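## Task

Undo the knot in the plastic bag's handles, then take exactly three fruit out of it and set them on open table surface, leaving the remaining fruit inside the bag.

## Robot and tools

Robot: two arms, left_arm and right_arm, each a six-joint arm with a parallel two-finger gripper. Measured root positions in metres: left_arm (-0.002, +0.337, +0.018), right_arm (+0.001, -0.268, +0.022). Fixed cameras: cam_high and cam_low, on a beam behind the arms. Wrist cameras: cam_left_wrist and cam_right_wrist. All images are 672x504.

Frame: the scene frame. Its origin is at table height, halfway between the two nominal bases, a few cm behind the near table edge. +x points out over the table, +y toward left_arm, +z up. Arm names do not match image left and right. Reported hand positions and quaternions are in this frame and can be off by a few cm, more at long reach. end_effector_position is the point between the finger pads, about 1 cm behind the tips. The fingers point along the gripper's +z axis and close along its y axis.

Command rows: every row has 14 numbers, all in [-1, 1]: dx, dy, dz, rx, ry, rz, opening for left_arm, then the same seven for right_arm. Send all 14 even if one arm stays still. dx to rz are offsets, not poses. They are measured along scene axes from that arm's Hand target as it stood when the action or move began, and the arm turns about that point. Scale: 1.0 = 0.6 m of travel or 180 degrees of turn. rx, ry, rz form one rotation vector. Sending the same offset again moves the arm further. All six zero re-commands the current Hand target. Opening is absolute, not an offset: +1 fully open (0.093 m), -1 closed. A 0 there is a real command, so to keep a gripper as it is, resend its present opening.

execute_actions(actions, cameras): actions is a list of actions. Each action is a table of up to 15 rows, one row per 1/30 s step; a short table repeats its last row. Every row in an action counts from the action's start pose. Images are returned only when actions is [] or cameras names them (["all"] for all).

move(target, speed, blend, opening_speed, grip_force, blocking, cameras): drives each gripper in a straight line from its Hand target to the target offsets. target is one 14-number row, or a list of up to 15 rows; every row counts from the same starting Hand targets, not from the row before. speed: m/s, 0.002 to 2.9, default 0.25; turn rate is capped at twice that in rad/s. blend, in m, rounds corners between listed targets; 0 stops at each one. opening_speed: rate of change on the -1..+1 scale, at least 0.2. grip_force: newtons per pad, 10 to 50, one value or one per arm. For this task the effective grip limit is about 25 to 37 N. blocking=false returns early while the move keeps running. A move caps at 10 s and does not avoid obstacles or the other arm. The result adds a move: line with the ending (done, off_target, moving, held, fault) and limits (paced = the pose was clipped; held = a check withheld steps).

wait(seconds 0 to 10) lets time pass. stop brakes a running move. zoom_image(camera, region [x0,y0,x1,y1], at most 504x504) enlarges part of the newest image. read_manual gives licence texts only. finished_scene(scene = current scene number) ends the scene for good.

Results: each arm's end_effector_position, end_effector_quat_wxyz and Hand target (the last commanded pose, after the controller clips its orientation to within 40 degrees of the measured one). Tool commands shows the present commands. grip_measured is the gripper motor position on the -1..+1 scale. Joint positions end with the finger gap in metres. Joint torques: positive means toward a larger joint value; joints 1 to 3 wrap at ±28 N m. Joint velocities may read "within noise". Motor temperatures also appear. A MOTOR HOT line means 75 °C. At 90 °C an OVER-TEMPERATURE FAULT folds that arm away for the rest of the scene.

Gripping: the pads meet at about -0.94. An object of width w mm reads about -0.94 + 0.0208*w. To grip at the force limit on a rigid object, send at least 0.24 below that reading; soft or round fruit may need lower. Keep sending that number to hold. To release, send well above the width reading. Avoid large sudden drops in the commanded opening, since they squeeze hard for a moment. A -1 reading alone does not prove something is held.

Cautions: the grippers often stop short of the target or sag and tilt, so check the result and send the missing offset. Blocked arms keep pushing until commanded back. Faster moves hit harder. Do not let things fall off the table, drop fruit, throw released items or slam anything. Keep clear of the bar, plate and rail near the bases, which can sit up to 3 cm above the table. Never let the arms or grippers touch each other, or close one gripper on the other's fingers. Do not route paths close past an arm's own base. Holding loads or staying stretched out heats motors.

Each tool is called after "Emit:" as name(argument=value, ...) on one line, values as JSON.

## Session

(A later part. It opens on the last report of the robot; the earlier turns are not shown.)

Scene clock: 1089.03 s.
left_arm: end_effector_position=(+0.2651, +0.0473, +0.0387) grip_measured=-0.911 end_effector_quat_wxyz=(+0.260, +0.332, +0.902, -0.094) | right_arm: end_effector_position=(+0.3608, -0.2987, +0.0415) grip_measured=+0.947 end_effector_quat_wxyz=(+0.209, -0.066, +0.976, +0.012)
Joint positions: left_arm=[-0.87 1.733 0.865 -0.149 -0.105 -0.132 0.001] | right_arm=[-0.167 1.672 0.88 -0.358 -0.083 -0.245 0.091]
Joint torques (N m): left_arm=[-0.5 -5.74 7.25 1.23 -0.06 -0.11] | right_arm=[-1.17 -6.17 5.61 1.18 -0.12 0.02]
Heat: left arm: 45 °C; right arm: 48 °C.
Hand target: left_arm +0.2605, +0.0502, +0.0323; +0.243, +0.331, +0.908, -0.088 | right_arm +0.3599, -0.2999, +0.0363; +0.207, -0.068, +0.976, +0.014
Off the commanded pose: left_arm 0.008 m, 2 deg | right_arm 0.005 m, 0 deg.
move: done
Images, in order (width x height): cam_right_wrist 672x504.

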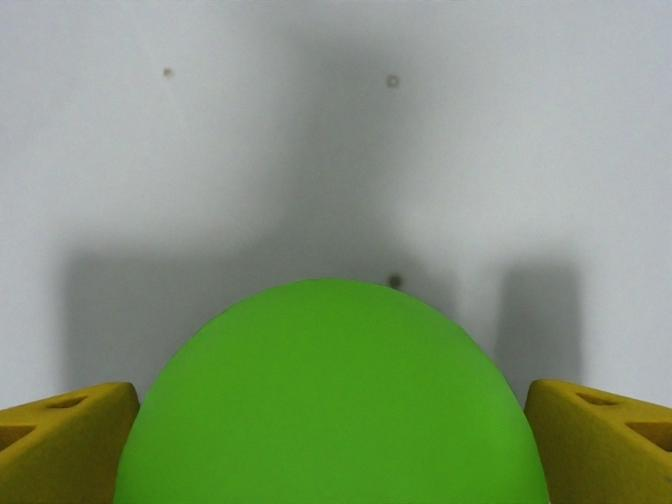

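Emit:
move(target=[[0,0,0,0,0,0,-1, -0.0665,-0.0068,0.1612,0,0,0,0.95],[0,0,0,0,0,0,-1, -0.0998,0.0832,0.2728,0.0084,-0.0327,0.0668,0.95],[0,0,0,0,0,0,-1, -0.1415,0.2665,0.2562,0.0084,-0.0327,0.0668,0.95]], speed=[0.07, 0.15, 0.15], blend=[0.02, 0.03, 0], cameras=["cam_high", "cam_low", "cam_right_wrist", "cam_left_wrist"])

Scene clock: 1110.93 s.
left_arm: end_effector_position=(+0.2651, +0.0473, +0.0387) grip_measured=-0.911 end_effector_quat_wxyz=(+0.260, +0.332, +0.902, -0.094) | right_arm: end_effector_position=(+0.2728, -0.1427, +0.1923) grip_measured=+0.947 end_effector_quat_wxyz=(+0.256, -0.169, +0.951, +0.047)
Joint positions: left_arm=[-0.87 1.733 0.865 -0.149 -0.105 -0.132 0.001] | right_arm=[0.449 1.21 1.047 -0.886 0.086 0.112 0.091]
Joint torques (N m): left_arm=[-0.44 -5.75 7.34 1.25 -0.06 -0.11] | right_arm=[0.49 -2.69 7.15 1.25 0.17 0.26]
Heat: left arm: 45 °C; right arm: 46 °C.
Hand target: left_arm +0.2605, +0.0502, +0.0323; +0.243, +0.331, +0.908, -0.088 | right_arm +0.2751, -0.1401, +0.1900; +0.256, -0.167, +0.951, +0.045
Off the commanded pose: left_arm 0.008 m, 2 deg | right_arm 0.004 m, 0 deg.
move: done

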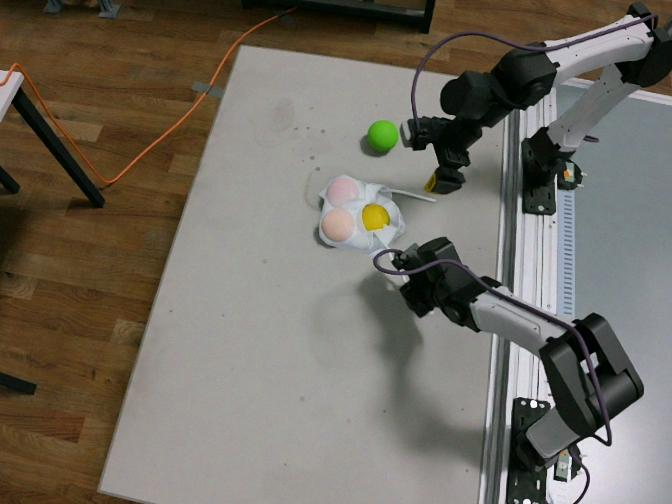

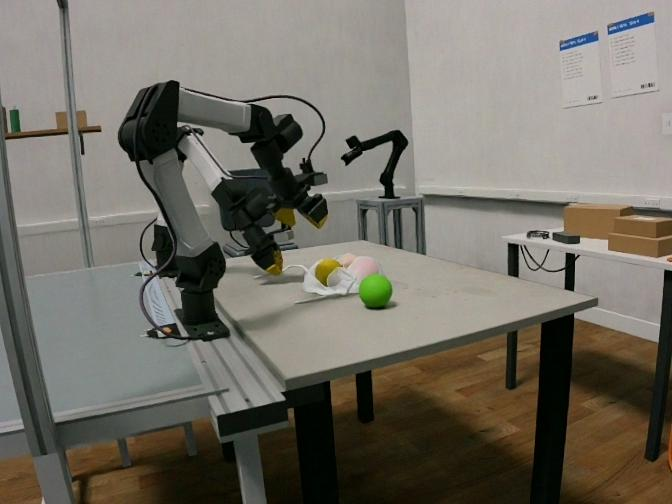

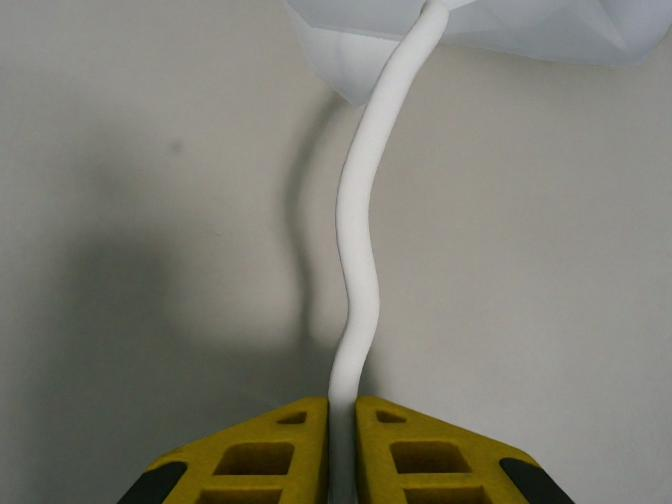

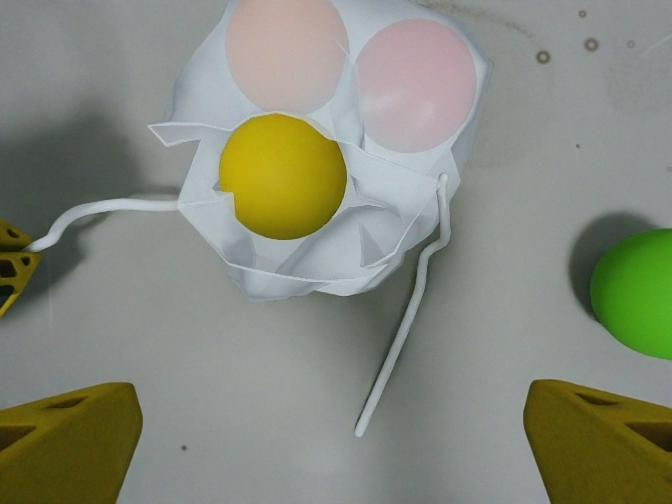

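Emit:
zoom_image(camera="cam_right_wrist", region=[140, 0, 500, 310])

Scaled by 1.400 from the camera's 672x504 image, which has a finer 960x720 frame.

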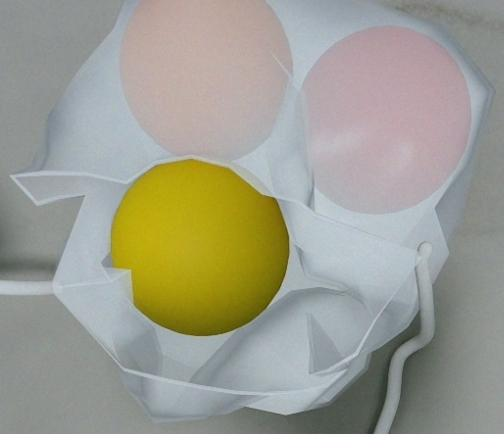

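Emit:
move(target=[0,0,0,0,0,0,-1, 0.0765,0.0895,-0.1133,-0.0088,0.0329,-0.0550,1.0], speed=0.12, cameras=["cam_high", "cam_low", "cam_right_wrist"])

Scene clock: 1149.27 s.
left_arm: end_effector_position=(+0.2651, +0.0473, +0.0387) grip_measured=-0.911 end_effector_quat_wxyz=(+0.260, +0.332, +0.902, -0.094) | right_arm: end_effector_position=(+0.3095, -0.0965, +0.1145) grip_measured=+1.000 end_effector_quat_wxyz=(+0.186, -0.089, +0.978, +0.011)
Joint positions: left_arm=[-0.87 1.733 0.865 -0.149 -0.105 -0.132 0.001] | right_arm=[0.555 1.597 1.119 -0.755 0.18 0.383 0.093]
Joint torques (N m): left_arm=[-0.44 -5.76 7.23 1.26 -0.06 -0.12] | right_arm=[0.42 -5.81 9.54 1.09 0.28 0.25]
Motor temperatures (°C): left_arm=[23 32 44 37 21 24 23] | right_arm=[24 42 41 31 24 26 24]
Heat: left arm: 44 °C; right arm: 42 °C.
Hand target: left_arm +0.2605, +0.0502, +0.0323; +0.243, +0.331, +0.908, -0.088 | right_arm +0.3209, -0.0864, +0.1221; +0.207, -0.086, +0.974, +0.019
Off the commanded pose: left_arm 0.008 m, 2 deg | right_arm 0.017 m, 3 deg.
move: off_target (right_arm)
Images, in order (width x height): cam_high 672x504, cam_low 672x504, cam_right_wrist 672x504.

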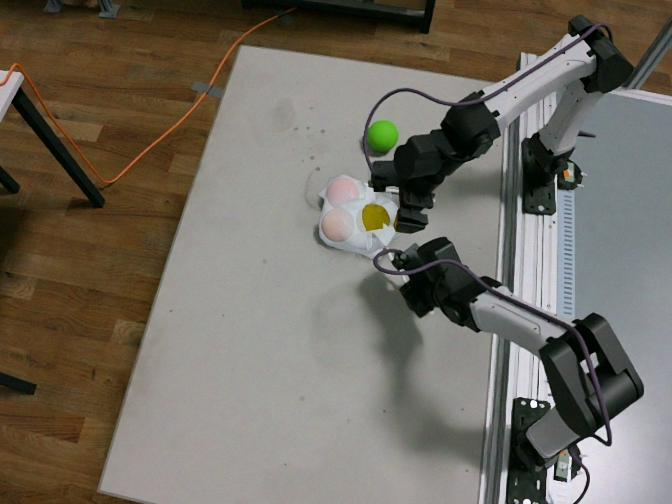

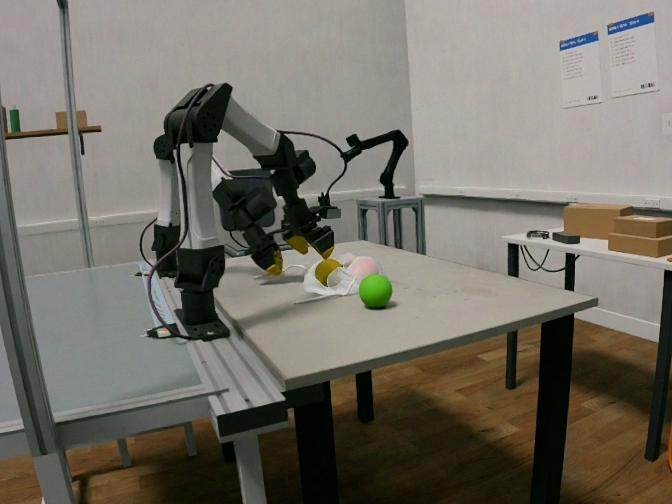

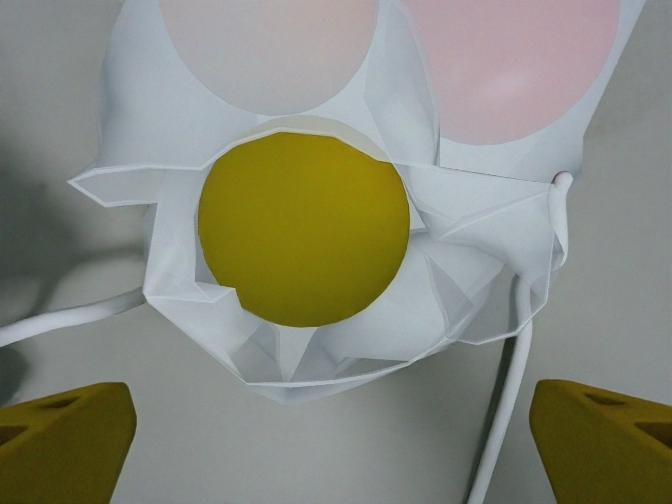

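Emit:
move(target=[0,0,0,0,0,0,-1, 0.026,0.0125,-0.005,0,0,0,1.0], speed=0.06, cameras=["cam_right_wrist"])

Scene clock: 1163.33 s.
left_arm: end_effector_position=(+0.2651, +0.0473, +0.0387) grip_measured=-0.911 end_effector_quat_wxyz=(+0.260, +0.332, +0.902, -0.094) | right_arm: end_effector_position=(+0.3239, -0.0866, +0.1130) grip_measured=+1.000 end_effector_quat_wxyz=(+0.188, -0.088, +0.978, +0.012)
Joint positions: left_arm=[-0.87 1.733 0.865 -0.149 -0.105 -0.132 0.001] | right_arm=[0.555 1.66 1.178 -0.746 0.18 0.384 0.093]
Joint torques (N m): left_arm=[-0.42 -5.74 7.34 1.24 -0.06 -0.12] | right_arm=[-0.01 -6.13 9.43 1.08 0.23 0.12]
Heat: left arm: 44 °C; right arm: 42 °C.
Hand target: left_arm +0.2605, +0.0502, +0.0323; +0.243, +0.331, +0.908, -0.088 | right_arm +0.3365, -0.0788, +0.1190; +0.207, -0.086, +0.974, +0.019
Off the commanded pose: left_arm 0.008 m, 2 deg | right_arm 0.016 m, 2 deg.
move: off_target (right_arm)
Images, in order (width x height): cam_right_wrist 672x504.

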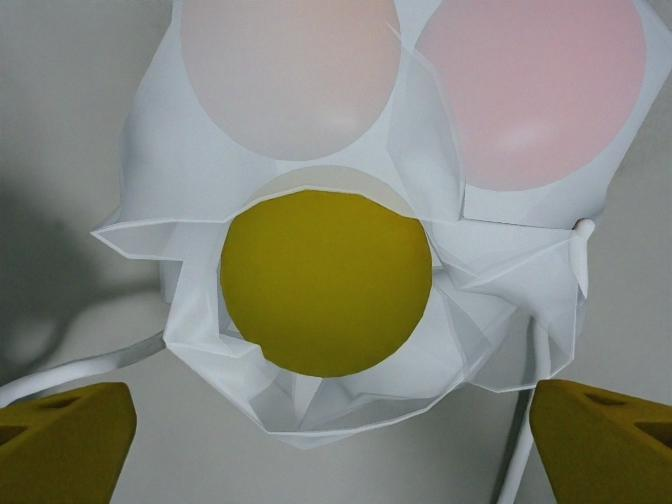

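Emit:
move(target=[0,0,0,0,0,0,-1, 0.0208,-0.0015,-0.0733,0,0,0,1.0], speed=0.06, cameras=["cam_right_wrist"])

Scene clock: 1178.03 s.
left_arm: end_effector_position=(+0.2651, +0.0473, +0.0387) grip_measured=-0.911 end_effector_quat_wxyz=(+0.260, +0.332, +0.902, -0.094) | right_arm: end_effector_position=(+0.3466, -0.0790, +0.0832) grip_measured=+1.000 end_effector_quat_wxyz=(+0.207, -0.084, +0.974, +0.019)
Joint positions: left_arm=[-0.87 1.733 0.865 -0.149 -0.105 -0.132 0.001] | right_arm=[0.537 1.749 1.14 -0.575 0.18 0.369 0.093]
Joint torques (N m): left_arm=[-0.47 -5.78 7.28 1.24 -0.06 -0.11] | right_arm=[-0.94 -6.76 5.64 1.18 0.11 0.01]
Heat: left arm: 44 °C; right arm: 42 °C.
Hand target: left_arm +0.2605, +0.0502, +0.0323; +0.243, +0.331, +0.908, -0.088 | right_arm +0.3491, -0.0798, +0.0751; +0.207, -0.085, +0.974, +0.019
Off the commanded pose: left_arm 0.008 m, 2 deg | right_arm 0.009 m, 0 deg.
move: done
Images, in order (width x height): cam_right_wrist 672x504.

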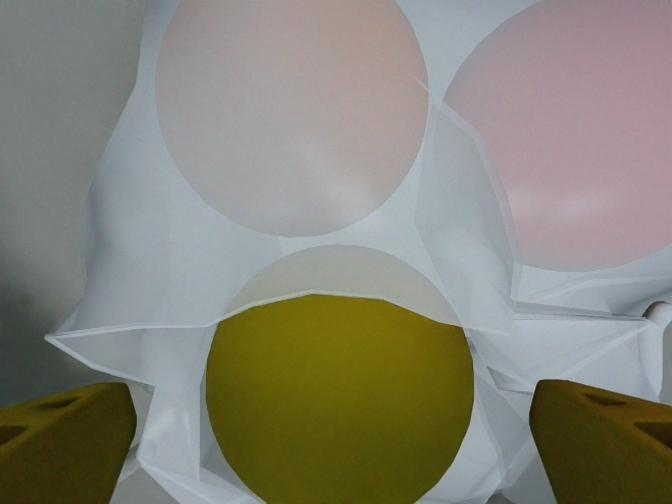

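Emit:
zoom_image(camera="cam_right_wrist", region=[380, 230, 672, 504])

Emit:
zoom_image(camera="cam_right_wrist", region=[20, 230, 312, 504])

Scaled by 1.726 from the camera's 672x504 image, which has a finer 960x720 frame.

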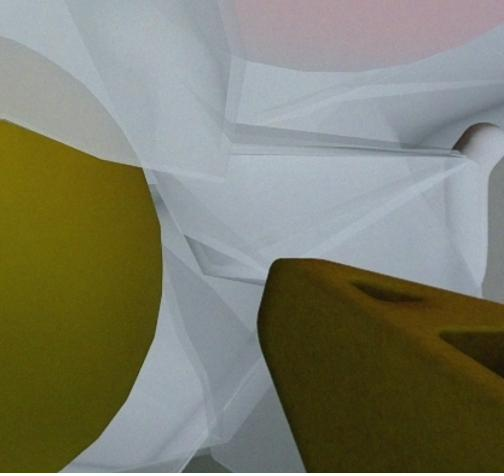

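Scaled by 1.726 from the camera's 672x504 image, which has a finer 960x720 frame.

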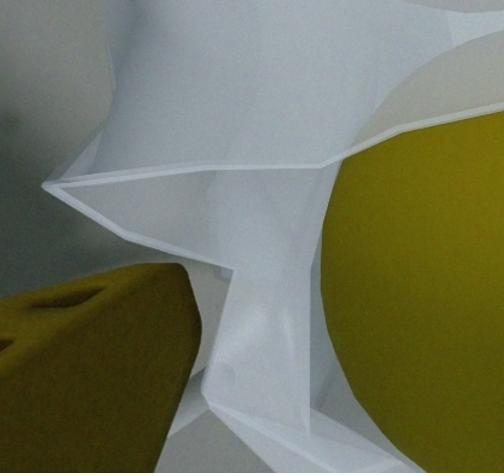

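Emit:
move(target=[0,0,0,0,0,0,-1, -0.0218,-0.0195,0.0,0,0,0,1.0], speed=0.05, cameras=["cam_right_wrist"])

Scene clock: 1202.03 s.
left_arm: end_effector_position=(+0.2651, +0.0473, +0.0387) grip_measured=-0.911 end_effector_quat_wxyz=(+0.260, +0.332, +0.902, -0.094) | right_arm: end_effector_position=(+0.3314, -0.0921, +0.0641) grip_measured=+1.000 end_effector_quat_wxyz=(+0.186, -0.087, +0.979, +0.006)
Joint positions: left_arm=[-0.87 1.733 0.865 -0.149 -0.105 -0.132 0.001] | right_arm=[0.529 1.741 1.067 -0.561 0.18 0.361 0.093]
Joint torques (N m): left_arm=[-0.49 -5.76 7.35 1.25 -0.06 -0.12] | right_arm=[-0.88 -10.96 5.37 1.06 0.07 0.01]
Heat: left arm: 44 °C; right arm: 43 °C.
Hand target: left_arm +0.2605, +0.0502, +0.0323; +0.243, +0.331, +0.908, -0.088 | right_arm +0.3360, -0.0915, +0.0752; +0.207, -0.085, +0.974, +0.019
Off the commanded pose: left_arm 0.008 m, 2 deg | right_arm 0.012 m, 3 deg.
move: off_target (right_arm)
Images, in order (width x height): cam_right_wrist 672x504.

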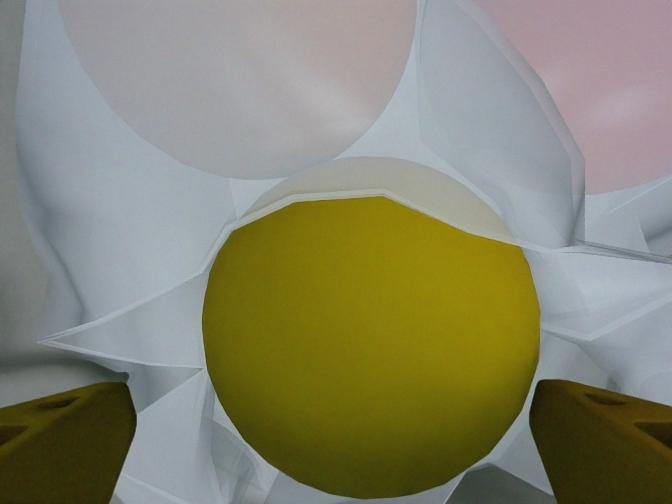

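Emit:
execute_actions(actions=[], cameras=["cam_high", "cam_low", "cam_left_wrist"])

Emit:
zoom_image(camera="cam_low", region=[220, 190, 440, 340])

Emit:
zoom_image(camera="cam_high", region=[280, 140, 480, 290])

Scene clock: 1209.13 s.
left_arm: end_effector_position=(+0.2651, +0.0473, +0.0387) grip_measured=-0.911 end_effector_quat_wxyz=(+0.260, +0.332, +0.902, -0.094) | right_arm: end_effector_position=(+0.3314, -0.0921, +0.0641) grip_measured=+1.000 end_effector_quat_wxyz=(+0.186, -0.087, +0.979, +0.006)
Joint positions: left_arm=[-0.87 1.733 0.865 -0.149 -0.105 -0.132 0.001] | right_arm=[0.529 1.741 1.067 -0.561 0.18 0.361 0.093]
Joint velocities: within noise
Joint torques (N m): left_arm=[-0.43 -5.82 7.28 1.26 -0.07 -0.13] | right_arm=[-1.01 -11.08 5.35 1.11 0.1 0]
Motor temperatures (°C): left_arm=[22 32 44 36 21 24 23] | right_arm=[24 46 41 30 24 26 24]
Heat: left arm: 44 °C; right arm: 46 °C.
Hand target: left_arm +0.2605, +0.0502, +0.0323; +0.243, +0.331, +0.908, -0.088 | right_arm +0.3360, -0.0915, +0.0752; +0.207, -0.086, +0.974, +0.019
Tool commands: left_gripper/opening=-1.0 right_gripper/opening=+1.0
Off the commanded pose: left_arm 0.008 m, 2 deg | right_arm 0.012 m, 3 deg.
Images, in order (width x height): cam_high 672x504, cam_low 672x504, cam_left_wrist 672x504.

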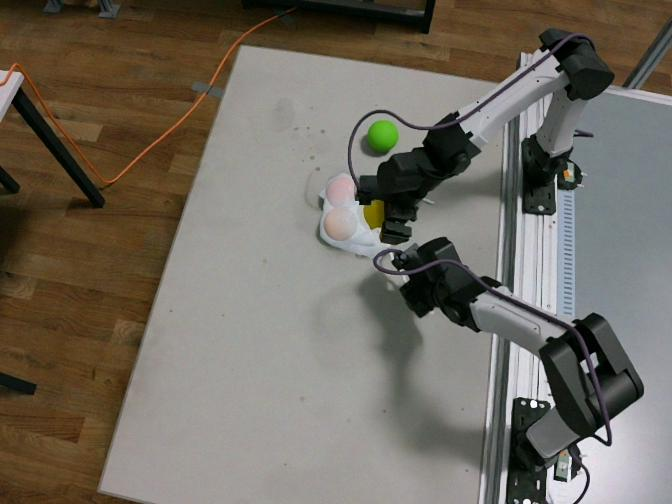

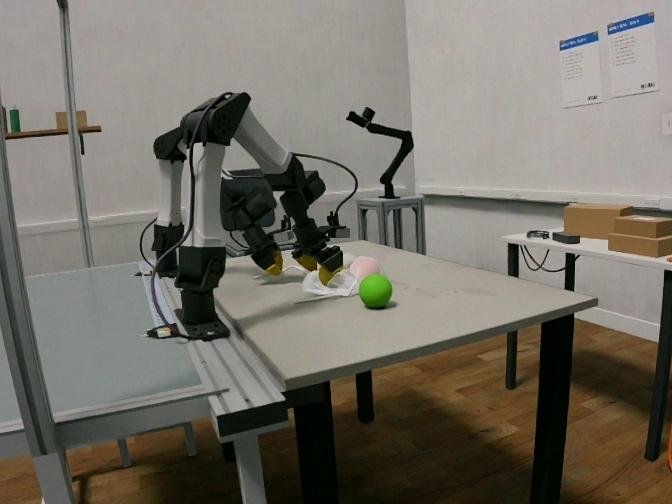

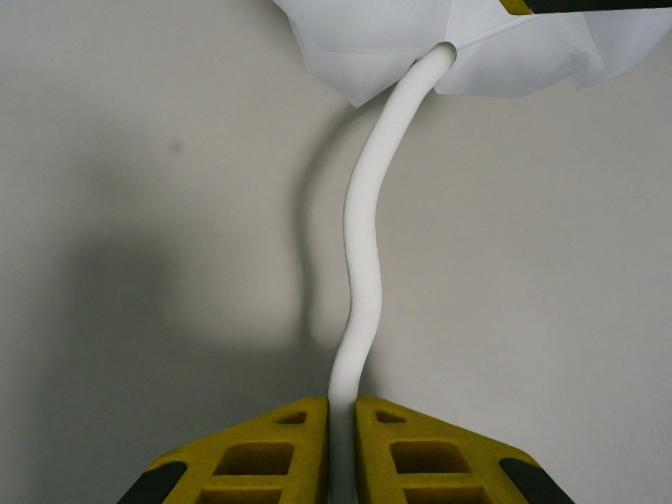

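Scaled by 2.291 from the camera's 672x504 image, which has a finer 960x720 frame.

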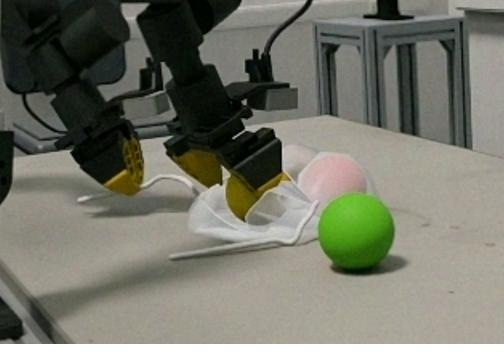

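Scaled by 2.520 from the camera's 672x504 image, which has a finer 960x720 frame.

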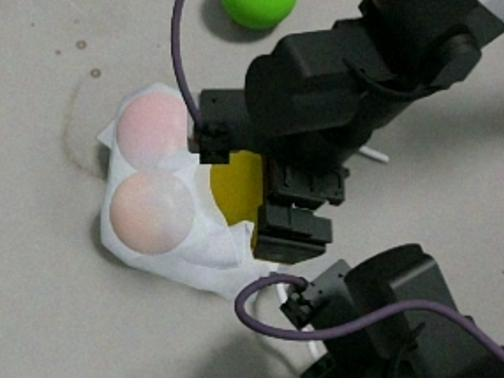

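Emit:
execute_actions(actions=[], cameras=["cam_right_wrist"])

Emit:
zoom_image(camera="cam_right_wrist", region=[0, 200, 304, 504])

Emit:
zoom_image(camera="cam_right_wrist", region=[368, 200, 672, 504])

Scene clock: 1212.60 s.
left_arm: end_effector_position=(+0.2651, +0.0473, +0.0387) grip_measured=-0.911 end_effector_quat_wxyz=(+0.260, +0.332, +0.902, -0.094) | right_arm: end_effector_position=(+0.3314, -0.0921, +0.0641) grip_measured=+1.000 end_effector_quat_wxyz=(+0.186, -0.087, +0.979, +0.006)
Joint positions: left_arm=[-0.87 1.733 0.865 -0.149 -0.105 -0.132 0.001] | right_arm=[0.529 1.741 1.067 -0.561 0.18 0.361 0.093]
Joint velocities: within noise
Joint torques (N m): left_arm=[-0.5 -5.75 7.34 1.25 -0.05 -0.12] | right_arm=[-1.01 -10.89 5.29 1.11 0.12 0.05]
Motor temperatures (°C): left_arm=[22 32 44 36 21 24 23] | right_arm=[24 47 41 30 24 26 24]
Heat: left arm: 44 °C; right arm: 47 °C.
Hand target: left_arm +0.2605, +0.0502, +0.0323; +0.243, +0.331, +0.908, -0.088 | right_arm +0.3360, -0.0915, +0.0752; +0.207, -0.086, +0.974, +0.019
Tool commands: left_gripper/opening=-1.0 right_gripper/opening=+1.0
Off the commanded pose: left_arm 0.008 m, 2 deg | right_arm 0.012 m, 3 deg.
Images, in order (width x height): cam_right_wrist 672x504.

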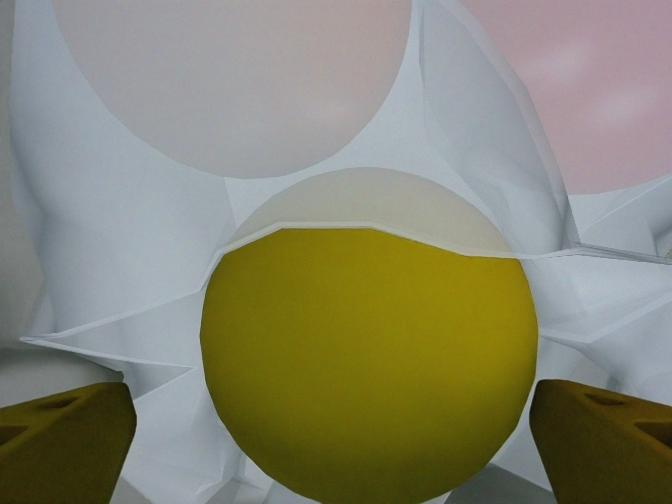

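Scaled by 1.658 from the camera's 672x504 image, which has a finer 960x720 frame.

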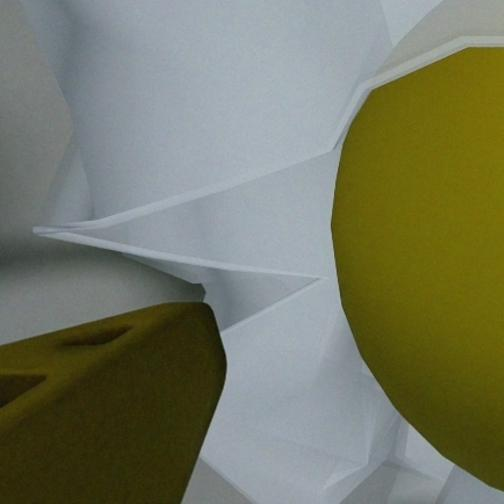

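Scaled by 1.658 from the camera's 672x504 image, which has a finer 960x720 frame.

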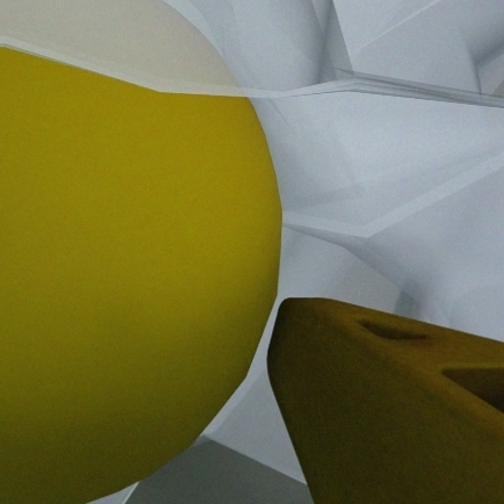

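Emit:
move(target=[[0,0,0,0,0,0,-1, -0.02,0.0,0.055,0,0,0,1.0],[0,0,0,0,0,0,-1, -0.01,-0.022,0.06,0,0,0,1.0]], speed=0.06, blend=[0.01, 0], cameras=["cam_right_wrist"])

Scene clock: 1218.47 s.
left_arm: end_effector_position=(+0.2651, +0.0473, +0.0387) grip_measured=-0.911 end_effector_quat_wxyz=(+0.260, +0.332, +0.902, -0.094) | right_arm: end_effector_position=(+0.3248, -0.1080, +0.0904) grip_measured=+1.000 end_effector_quat_wxyz=(+0.191, -0.084, +0.978, +0.005)
Joint positions: left_arm=[-0.87 1.733 0.865 -0.149 -0.105 -0.132 0.001] | right_arm=[0.503 1.645 1.067 -0.644 0.179 0.339 0.093]
Joint torques (N m): left_arm=[-0.44 -5.79 7.3 1.26 -0.06 -0.12] | right_arm=[-0.68 -10.19 9.68 0.64 0.04 0.04]
Heat: left arm: 44 °C; right arm: 49 °C.
Hand target: left_arm +0.2605, +0.0502, +0.0323; +0.243, +0.331, +0.908, -0.088 | right_arm +0.3300, -0.1046, +0.1112; +0.207, -0.086, +0.974, +0.019
Off the commanded pose: left_arm 0.008 m, 2 deg | right_arm 0.022 m, 2 deg.
move: off_target (right_arm); blend cut to 0.0074 m at target 1
Images, in order (width x height): cam_right_wrist 672x504.

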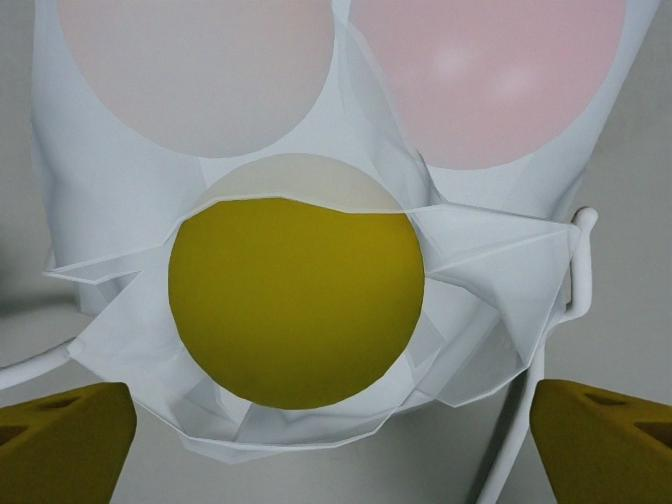

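Emit:
move(target=[0,0,0,0,0,0,-1, 0.025,0.0093,-0.0553,0,0,0.03,1.0], speed=0.06, cameras=["cam_right_wrist"])

Scene clock: 1236.10 s.
left_arm: end_effector_position=(+0.2651, +0.0473, +0.0387) grip_measured=-0.911 end_effector_quat_wxyz=(+0.260, +0.332, +0.902, -0.094) | right_arm: end_effector_position=(+0.3411, -0.1010, +0.0833) grip_measured=+1.000 end_effector_quat_wxyz=(+0.204, -0.129, +0.970, +0.023)
Joint positions: left_arm=[-0.87 1.733 0.865 -0.149 -0.105 -0.132 0.001] | right_arm=[0.474 1.684 1.067 -0.556 0.129 0.223 0.093]
Joint torques (N m): left_arm=[-0.46 -5.85 7.34 1.22 -0.07 -0.12] | right_arm=[-1.11 -6.19 6.45 1.19 -0.05 0.06]
Heat: left arm: 44 °C; right arm: 50 °C.
Hand target: left_arm +0.2605, +0.0502, +0.0323; +0.243, +0.331, +0.908, -0.088 | right_arm +0.3451, -0.0991, +0.0781; +0.206, -0.131, +0.969, +0.028
Off the commanded pose: left_arm 0.008 m, 2 deg | right_arm 0.007 m, 1 deg.
move: done
Images, in order (width x height): cam_right_wrist 672x504.

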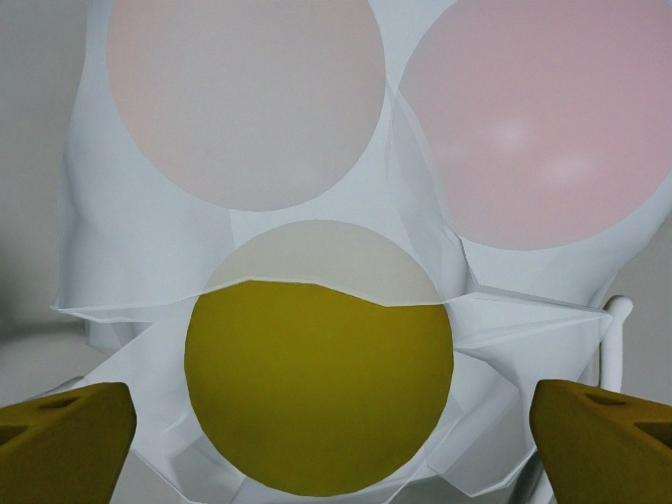

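Emit:
move(target=[0,0,0,0,0,0,-1, 0.008,0.0024,-0.033,0,0,0,1.0], speed=0.05, cameras=["cam_right_wrist"])

Scene clock: 1243.33 s.
left_arm: end_effector_position=(+0.2651, +0.0473, +0.0387) grip_measured=-0.911 end_effector_quat_wxyz=(+0.260, +0.332, +0.902, -0.094) | right_arm: end_effector_position=(+0.3485, -0.0980, +0.0661) grip_measured=+1.000 end_effector_quat_wxyz=(+0.208, -0.129, +0.969, +0.024)
Joint positions: left_arm=[-0.87 1.733 0.865 -0.149 -0.105 -0.132 0.001] | right_arm=[0.469 1.734 1.048 -0.478 0.127 0.218 0.093]
Joint torques (N m): left_arm=[-0.49 -5.72 7.25 1.25 -0.06 -0.11] | right_arm=[-0.94 -6.72 5.42 1.21 -0.05 0.05]
Heat: left arm: 44 °C; right arm: 49 °C.
Hand target: left_arm +0.2605, +0.0502, +0.0323; +0.243, +0.331, +0.908, -0.088 | right_arm +0.3498, -0.0978, +0.0581; +0.206, -0.131, +0.969, +0.028
Off the commanded pose: left_arm 0.008 m, 2 deg | right_arm 0.008 m, 1 deg.
move: done
Images, in order (width x height): cam_right_wrist 672x504.

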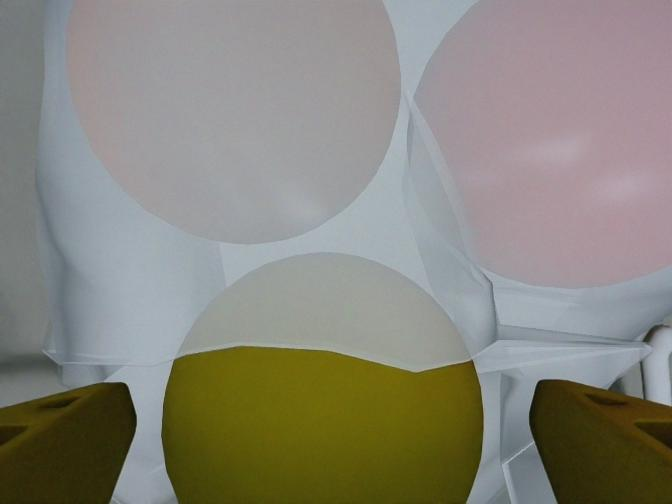

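Emit:
zoom_image(camera="cam_right_wrist", region=[20, 300, 224, 504])

Scaled by 2.471 from the camera's 672x504 image, which has a finer 960x720 frame.

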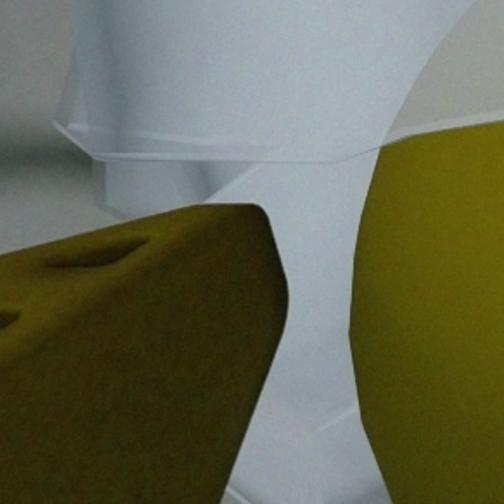

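Emit:
move(target=[0,0,0,0,0,0,-1, 0.006,0.0,-0.038,0,0,0,1.0], speed=0.05, cameras=["cam_right_wrist"])

Emit:
zoom_image(camera="cam_right_wrist", region=[20, 300, 224, 504])

Emit:
zoom_image(camera="cam_right_wrist", region=[448, 300, 652, 504])

Scene clock: 1255.00 s.
left_arm: end_effector_position=(+0.2651, +0.0473, +0.0387) grip_measured=-0.911 end_effector_quat_wxyz=(+0.260, +0.332, +0.902, -0.094) | right_arm: end_effector_position=(+0.3527, -0.0975, +0.0435) grip_measured=+1.000 end_effector_quat_wxyz=(+0.208, -0.129, +0.969, +0.025)
Joint positions: left_arm=[-0.87 1.733 0.865 -0.149 -0.105 -0.132 0.001] | right_arm=[0.463 1.789 1.014 -0.387 0.124 0.212 0.093]
Joint torques (N m): left_arm=[-0.43 -5.81 7.31 1.25 -0.07 -0.11] | right_arm=[-0.87 -6.72 5.15 1.22 -0.02 0.01]
Heat: left arm: 44 °C; right arm: 48 °C.
Hand target: left_arm +0.2605, +0.0502, +0.0323; +0.243, +0.331, +0.908, -0.088 | right_arm +0.3534, -0.0976, +0.0354; +0.206, -0.131, +0.969, +0.029
Off the commanded pose: left_arm 0.008 m, 2 deg | right_arm 0.008 m, 1 deg.
move: done
Images, in order (width x height): cam_right_wrist 672x504.

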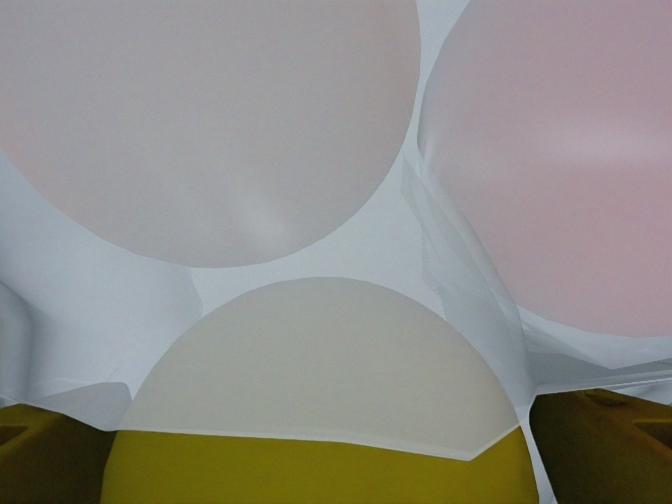

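Scaled by 2.471 from the camera's 672x504 image, which has a finer 960x720 frame.

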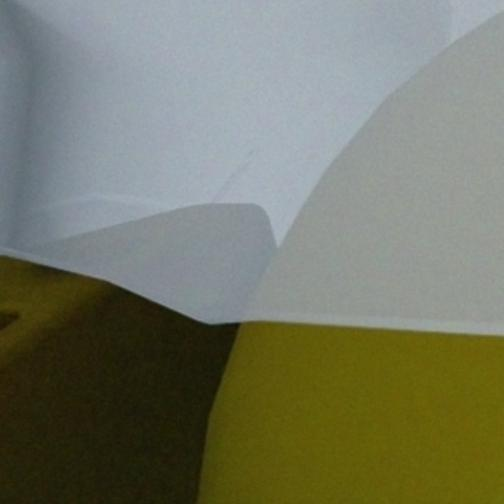

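Scaled by 2.471 from the camera's 672x504 image, which has a finer 960x720 frame.

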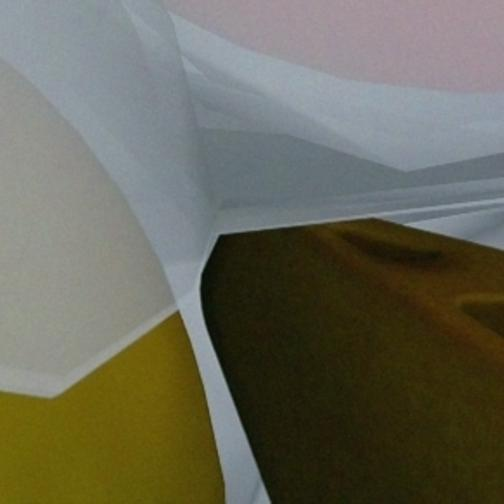

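Emit:
move(target=[0,0,0,0,0,0,-1, 0,0,0,0,0,0,0.2], speed=0.05, opening_speed=0.5, cameras=["cam_right_wrist", "cam_low", "cam_high"])

Emit:
zoom_image(camera="cam_right_wrist", region=[20, 300, 224, 504])

Emit:
zoom_image(camera="cam_right_wrist", region=[448, 300, 652, 504])

Scene clock: 1264.20 s.
left_arm: end_effector_position=(+0.2651, +0.0473, +0.0387) grip_measured=-0.911 end_effector_quat_wxyz=(+0.260, +0.332, +0.902, -0.094) | right_arm: end_effector_position=(+0.3528, -0.0973, +0.0436) grip_measured=+0.368 end_effector_quat_wxyz=(+0.208, -0.129, +0.969, +0.025)
Joint positions: left_arm=[-0.87 1.733 0.865 -0.149 -0.105 -0.132 0.001] | right_arm=[0.463 1.789 1.014 -0.387 0.124 0.211 0.063]
Joint torques (N m): left_arm=[-0.51 -5.81 7.32 1.24 -0.06 -0.11] | right_arm=[-1.1 -6.86 5.26 1.23 -0.01 0.05]
Heat: left arm: 44 °C; right arm: 46 °C.
Hand target: left_arm +0.2605, +0.0502, +0.0323; +0.243, +0.331, +0.908, -0.088 | right_arm +0.3534, -0.0976, +0.0354; +0.206, -0.131, +0.969, +0.028
Off the commanded pose: left_arm 0.008 m, 2 deg | right_arm 0.008 m, 1 deg.
move: done
Images, in order (width x height): cam_high 672x504, cam_low 672x504, cam_right_wrist 672x504.

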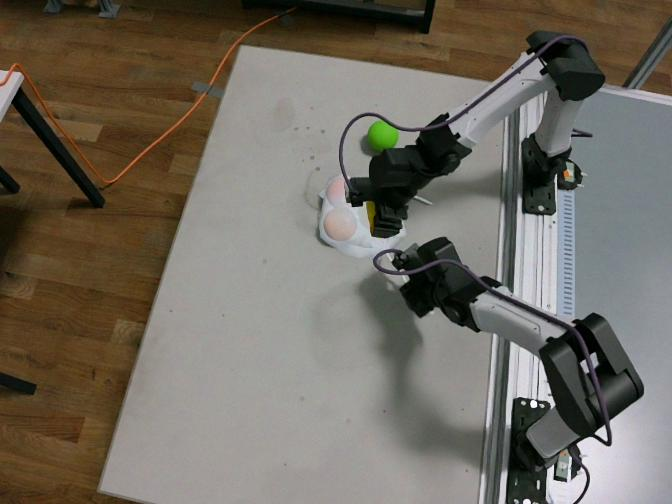

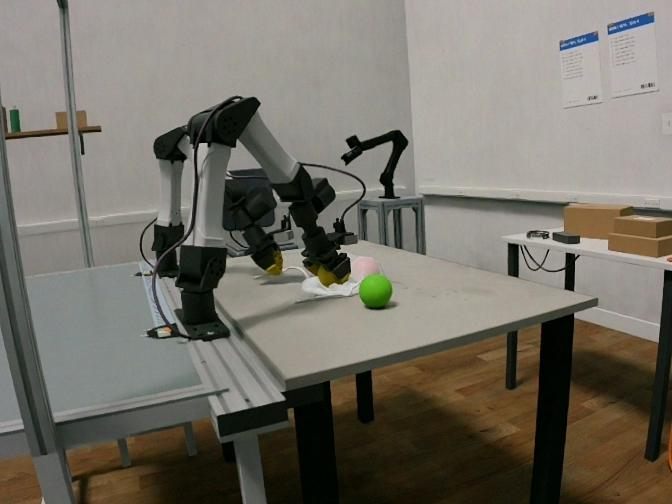

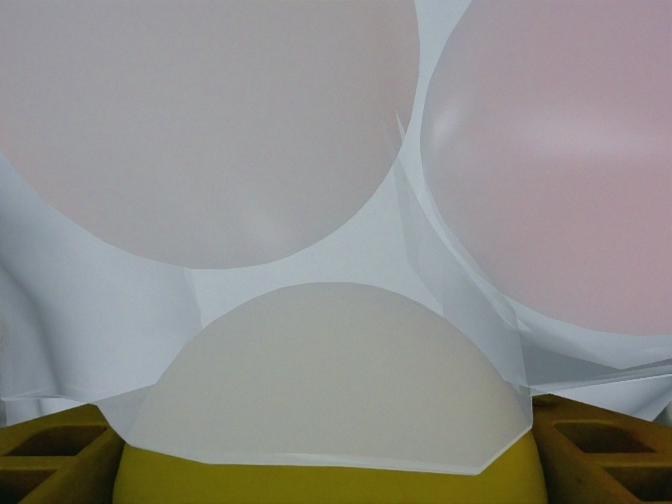

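Scaled by 2.471 from the camera's 672x504 image, which has a finer 960x720 frame.

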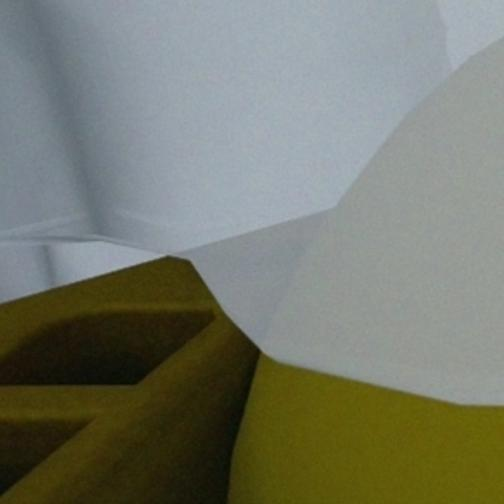

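Scaled by 2.471 from the camera's 672x504 image, which has a finer 960x720 frame.

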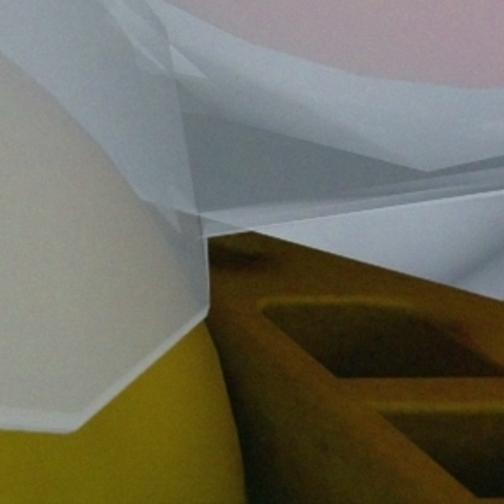

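Emit:
move(target=[0,0,0,0,0,0,-1, -0.0473,-0.0107,0.1243,0,0,0,0.2], speed=0.05, cameras=["cam_right_wrist", "cam_low", "cam_high"])

Emit:
zoom_image(camera="cam_low", region=[220, 190, 440, 340])

Scene clock: 1271.73 s.
left_arm: end_effector_position=(+0.2651, +0.0473, +0.0387) grip_measured=-0.911 end_effector_quat_wxyz=(+0.260, +0.332, +0.902, -0.094) | right_arm: end_effector_position=(+0.3220, -0.1103, +0.0903) grip_measured=+0.368 end_effector_quat_wxyz=(+0.187, -0.132, +0.973, +0.019)
Joint positions: left_arm=[-0.87 1.733 0.865 -0.149 -0.105 -0.132 0.001] | right_arm=[0.476 1.62 1.041 -0.628 0.124 0.222 0.063]
Joint torques (N m): left_arm=[-0.47 -5.76 7.3 1.23 -0.06 -0.1] | right_arm=[0.79 -9.76 9.43 0.68 0.08 0.22]
Heat: left arm: 44 °C; right arm: 46 °C.
Hand target: left_arm +0.2605, +0.0502, +0.0323; +0.243, +0.331, +0.908, -0.088 | right_arm +0.3250, -0.1041, +0.1099; +0.206, -0.131, +0.969, +0.028
Off the commanded pose: left_arm 0.008 m, 2 deg | right_arm 0.021 m, 2 deg.
move: off_target (right_arm)
Images, in order (width x height): cam_high 672x504, cam_low 672x504, cam_right_wrist 672x504.

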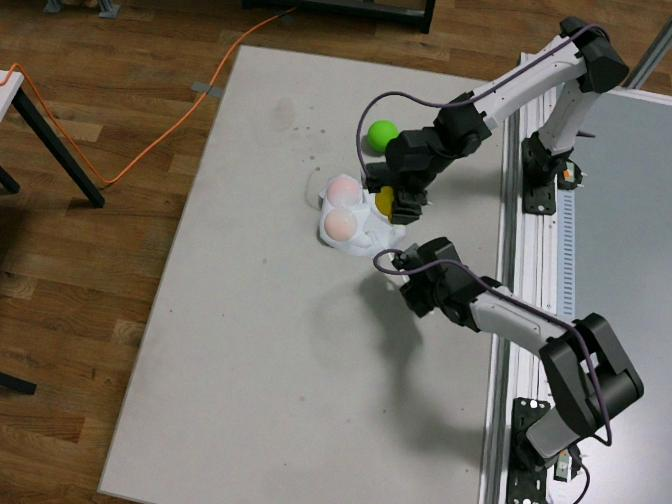

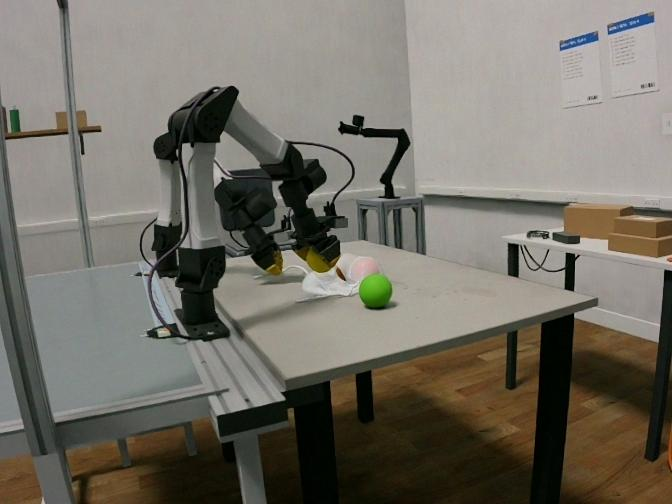

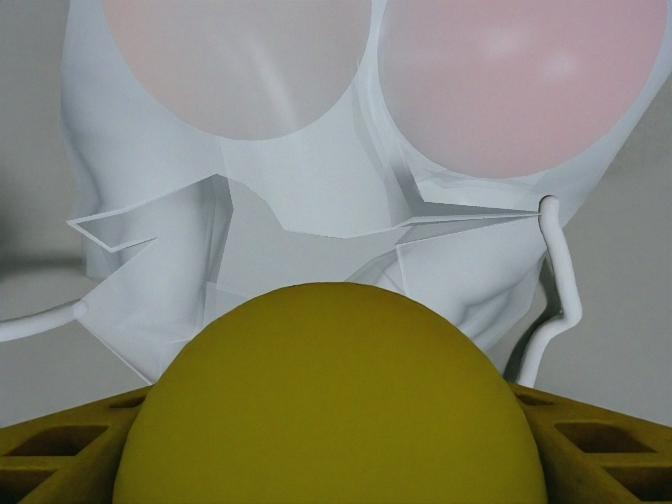

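Scaled by 2.291 from the camera's 672x504 image, which has a finer 960x720 frame.

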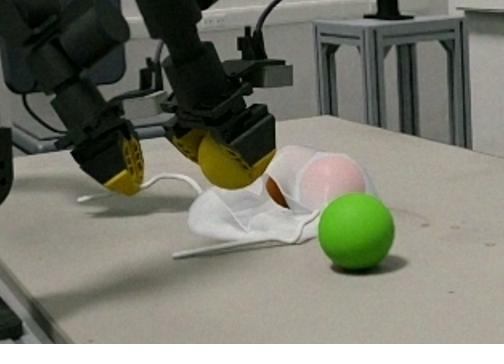

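Emit:
move(target=[[0,0,0,0,0,0,-1, -0.0417,-0.0767,0.0583,0,0,-0.04,0.2],[0,0,0,0,0,0,-1, -0.1,-0.3767,0.0583,0,0,-0.141,0.2],[0,0,0,0,0,0,-1, -0.1,-0.3767,-0.05,0,0,-0.141,0.2]], speed=[0.1, 0.12, 0.08], blend=[0.03, 0.0, 0], cameras=["cam_right_wrist", "cam_low", "cam_high"])

Scene clock: 1287.80 s.
left_arm: end_effector_position=(+0.2651, +0.0473, +0.0387) grip_measured=-0.911 end_effector_quat_wxyz=(+0.260, +0.332, +0.902, -0.094) | right_arm: end_effector_position=(+0.2619, -0.3292, +0.0833) grip_measured=+0.368 end_effector_quat_wxyz=(+0.201, +0.087, +0.976, -0.021)
Joint positions: left_arm=[-0.87 1.733 0.865 -0.149 -0.105 -0.132 0.001] | right_arm=[-0.269 1.211 0.672 -0.612 0.003 -0.052 0.063]
Joint torques (N m): left_arm=[-0.46 -5.78 7.31 1.26 -0.06 -0.1] | right_arm=[-1.2 -2.7 5.87 1.29 -0.08 0.05]
Heat: left arm: 44 °C; right arm: 46 °C.
Hand target: left_arm +0.2605, +0.0502, +0.0323; +0.243, +0.331, +0.908, -0.088 | right_arm +0.2650, -0.3302, +0.0799; +0.207, +0.085, +0.975, -0.017
Off the commanded pose: left_arm 0.008 m, 2 deg | right_arm 0.005 m, 1 deg.
move: done
Images, in order (width x height): cam_high 672x504, cam_low 672x504, cam_right_wrist 672x504.

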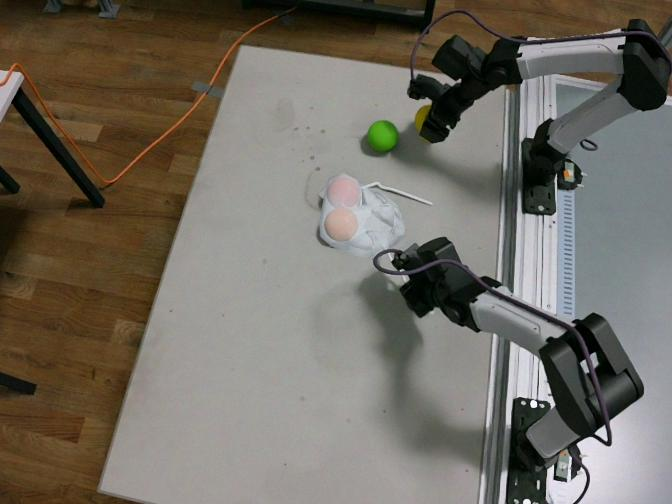

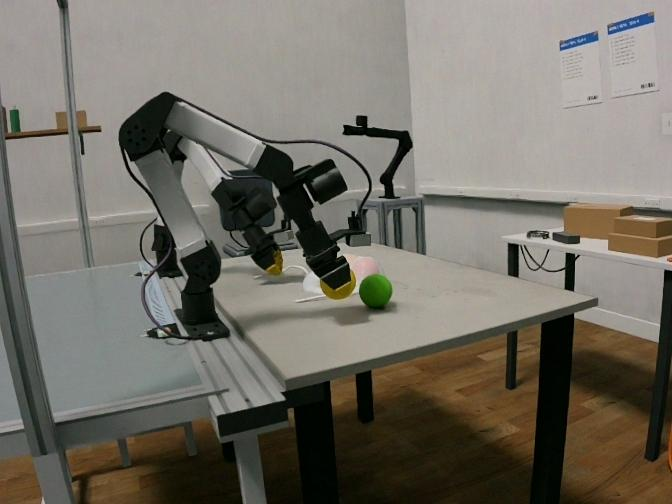

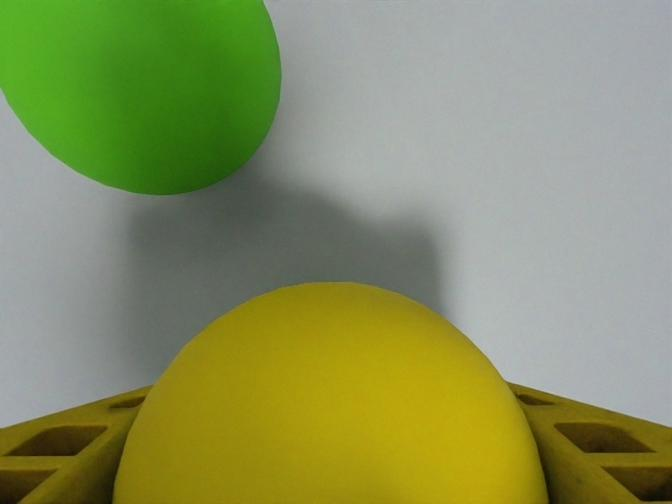

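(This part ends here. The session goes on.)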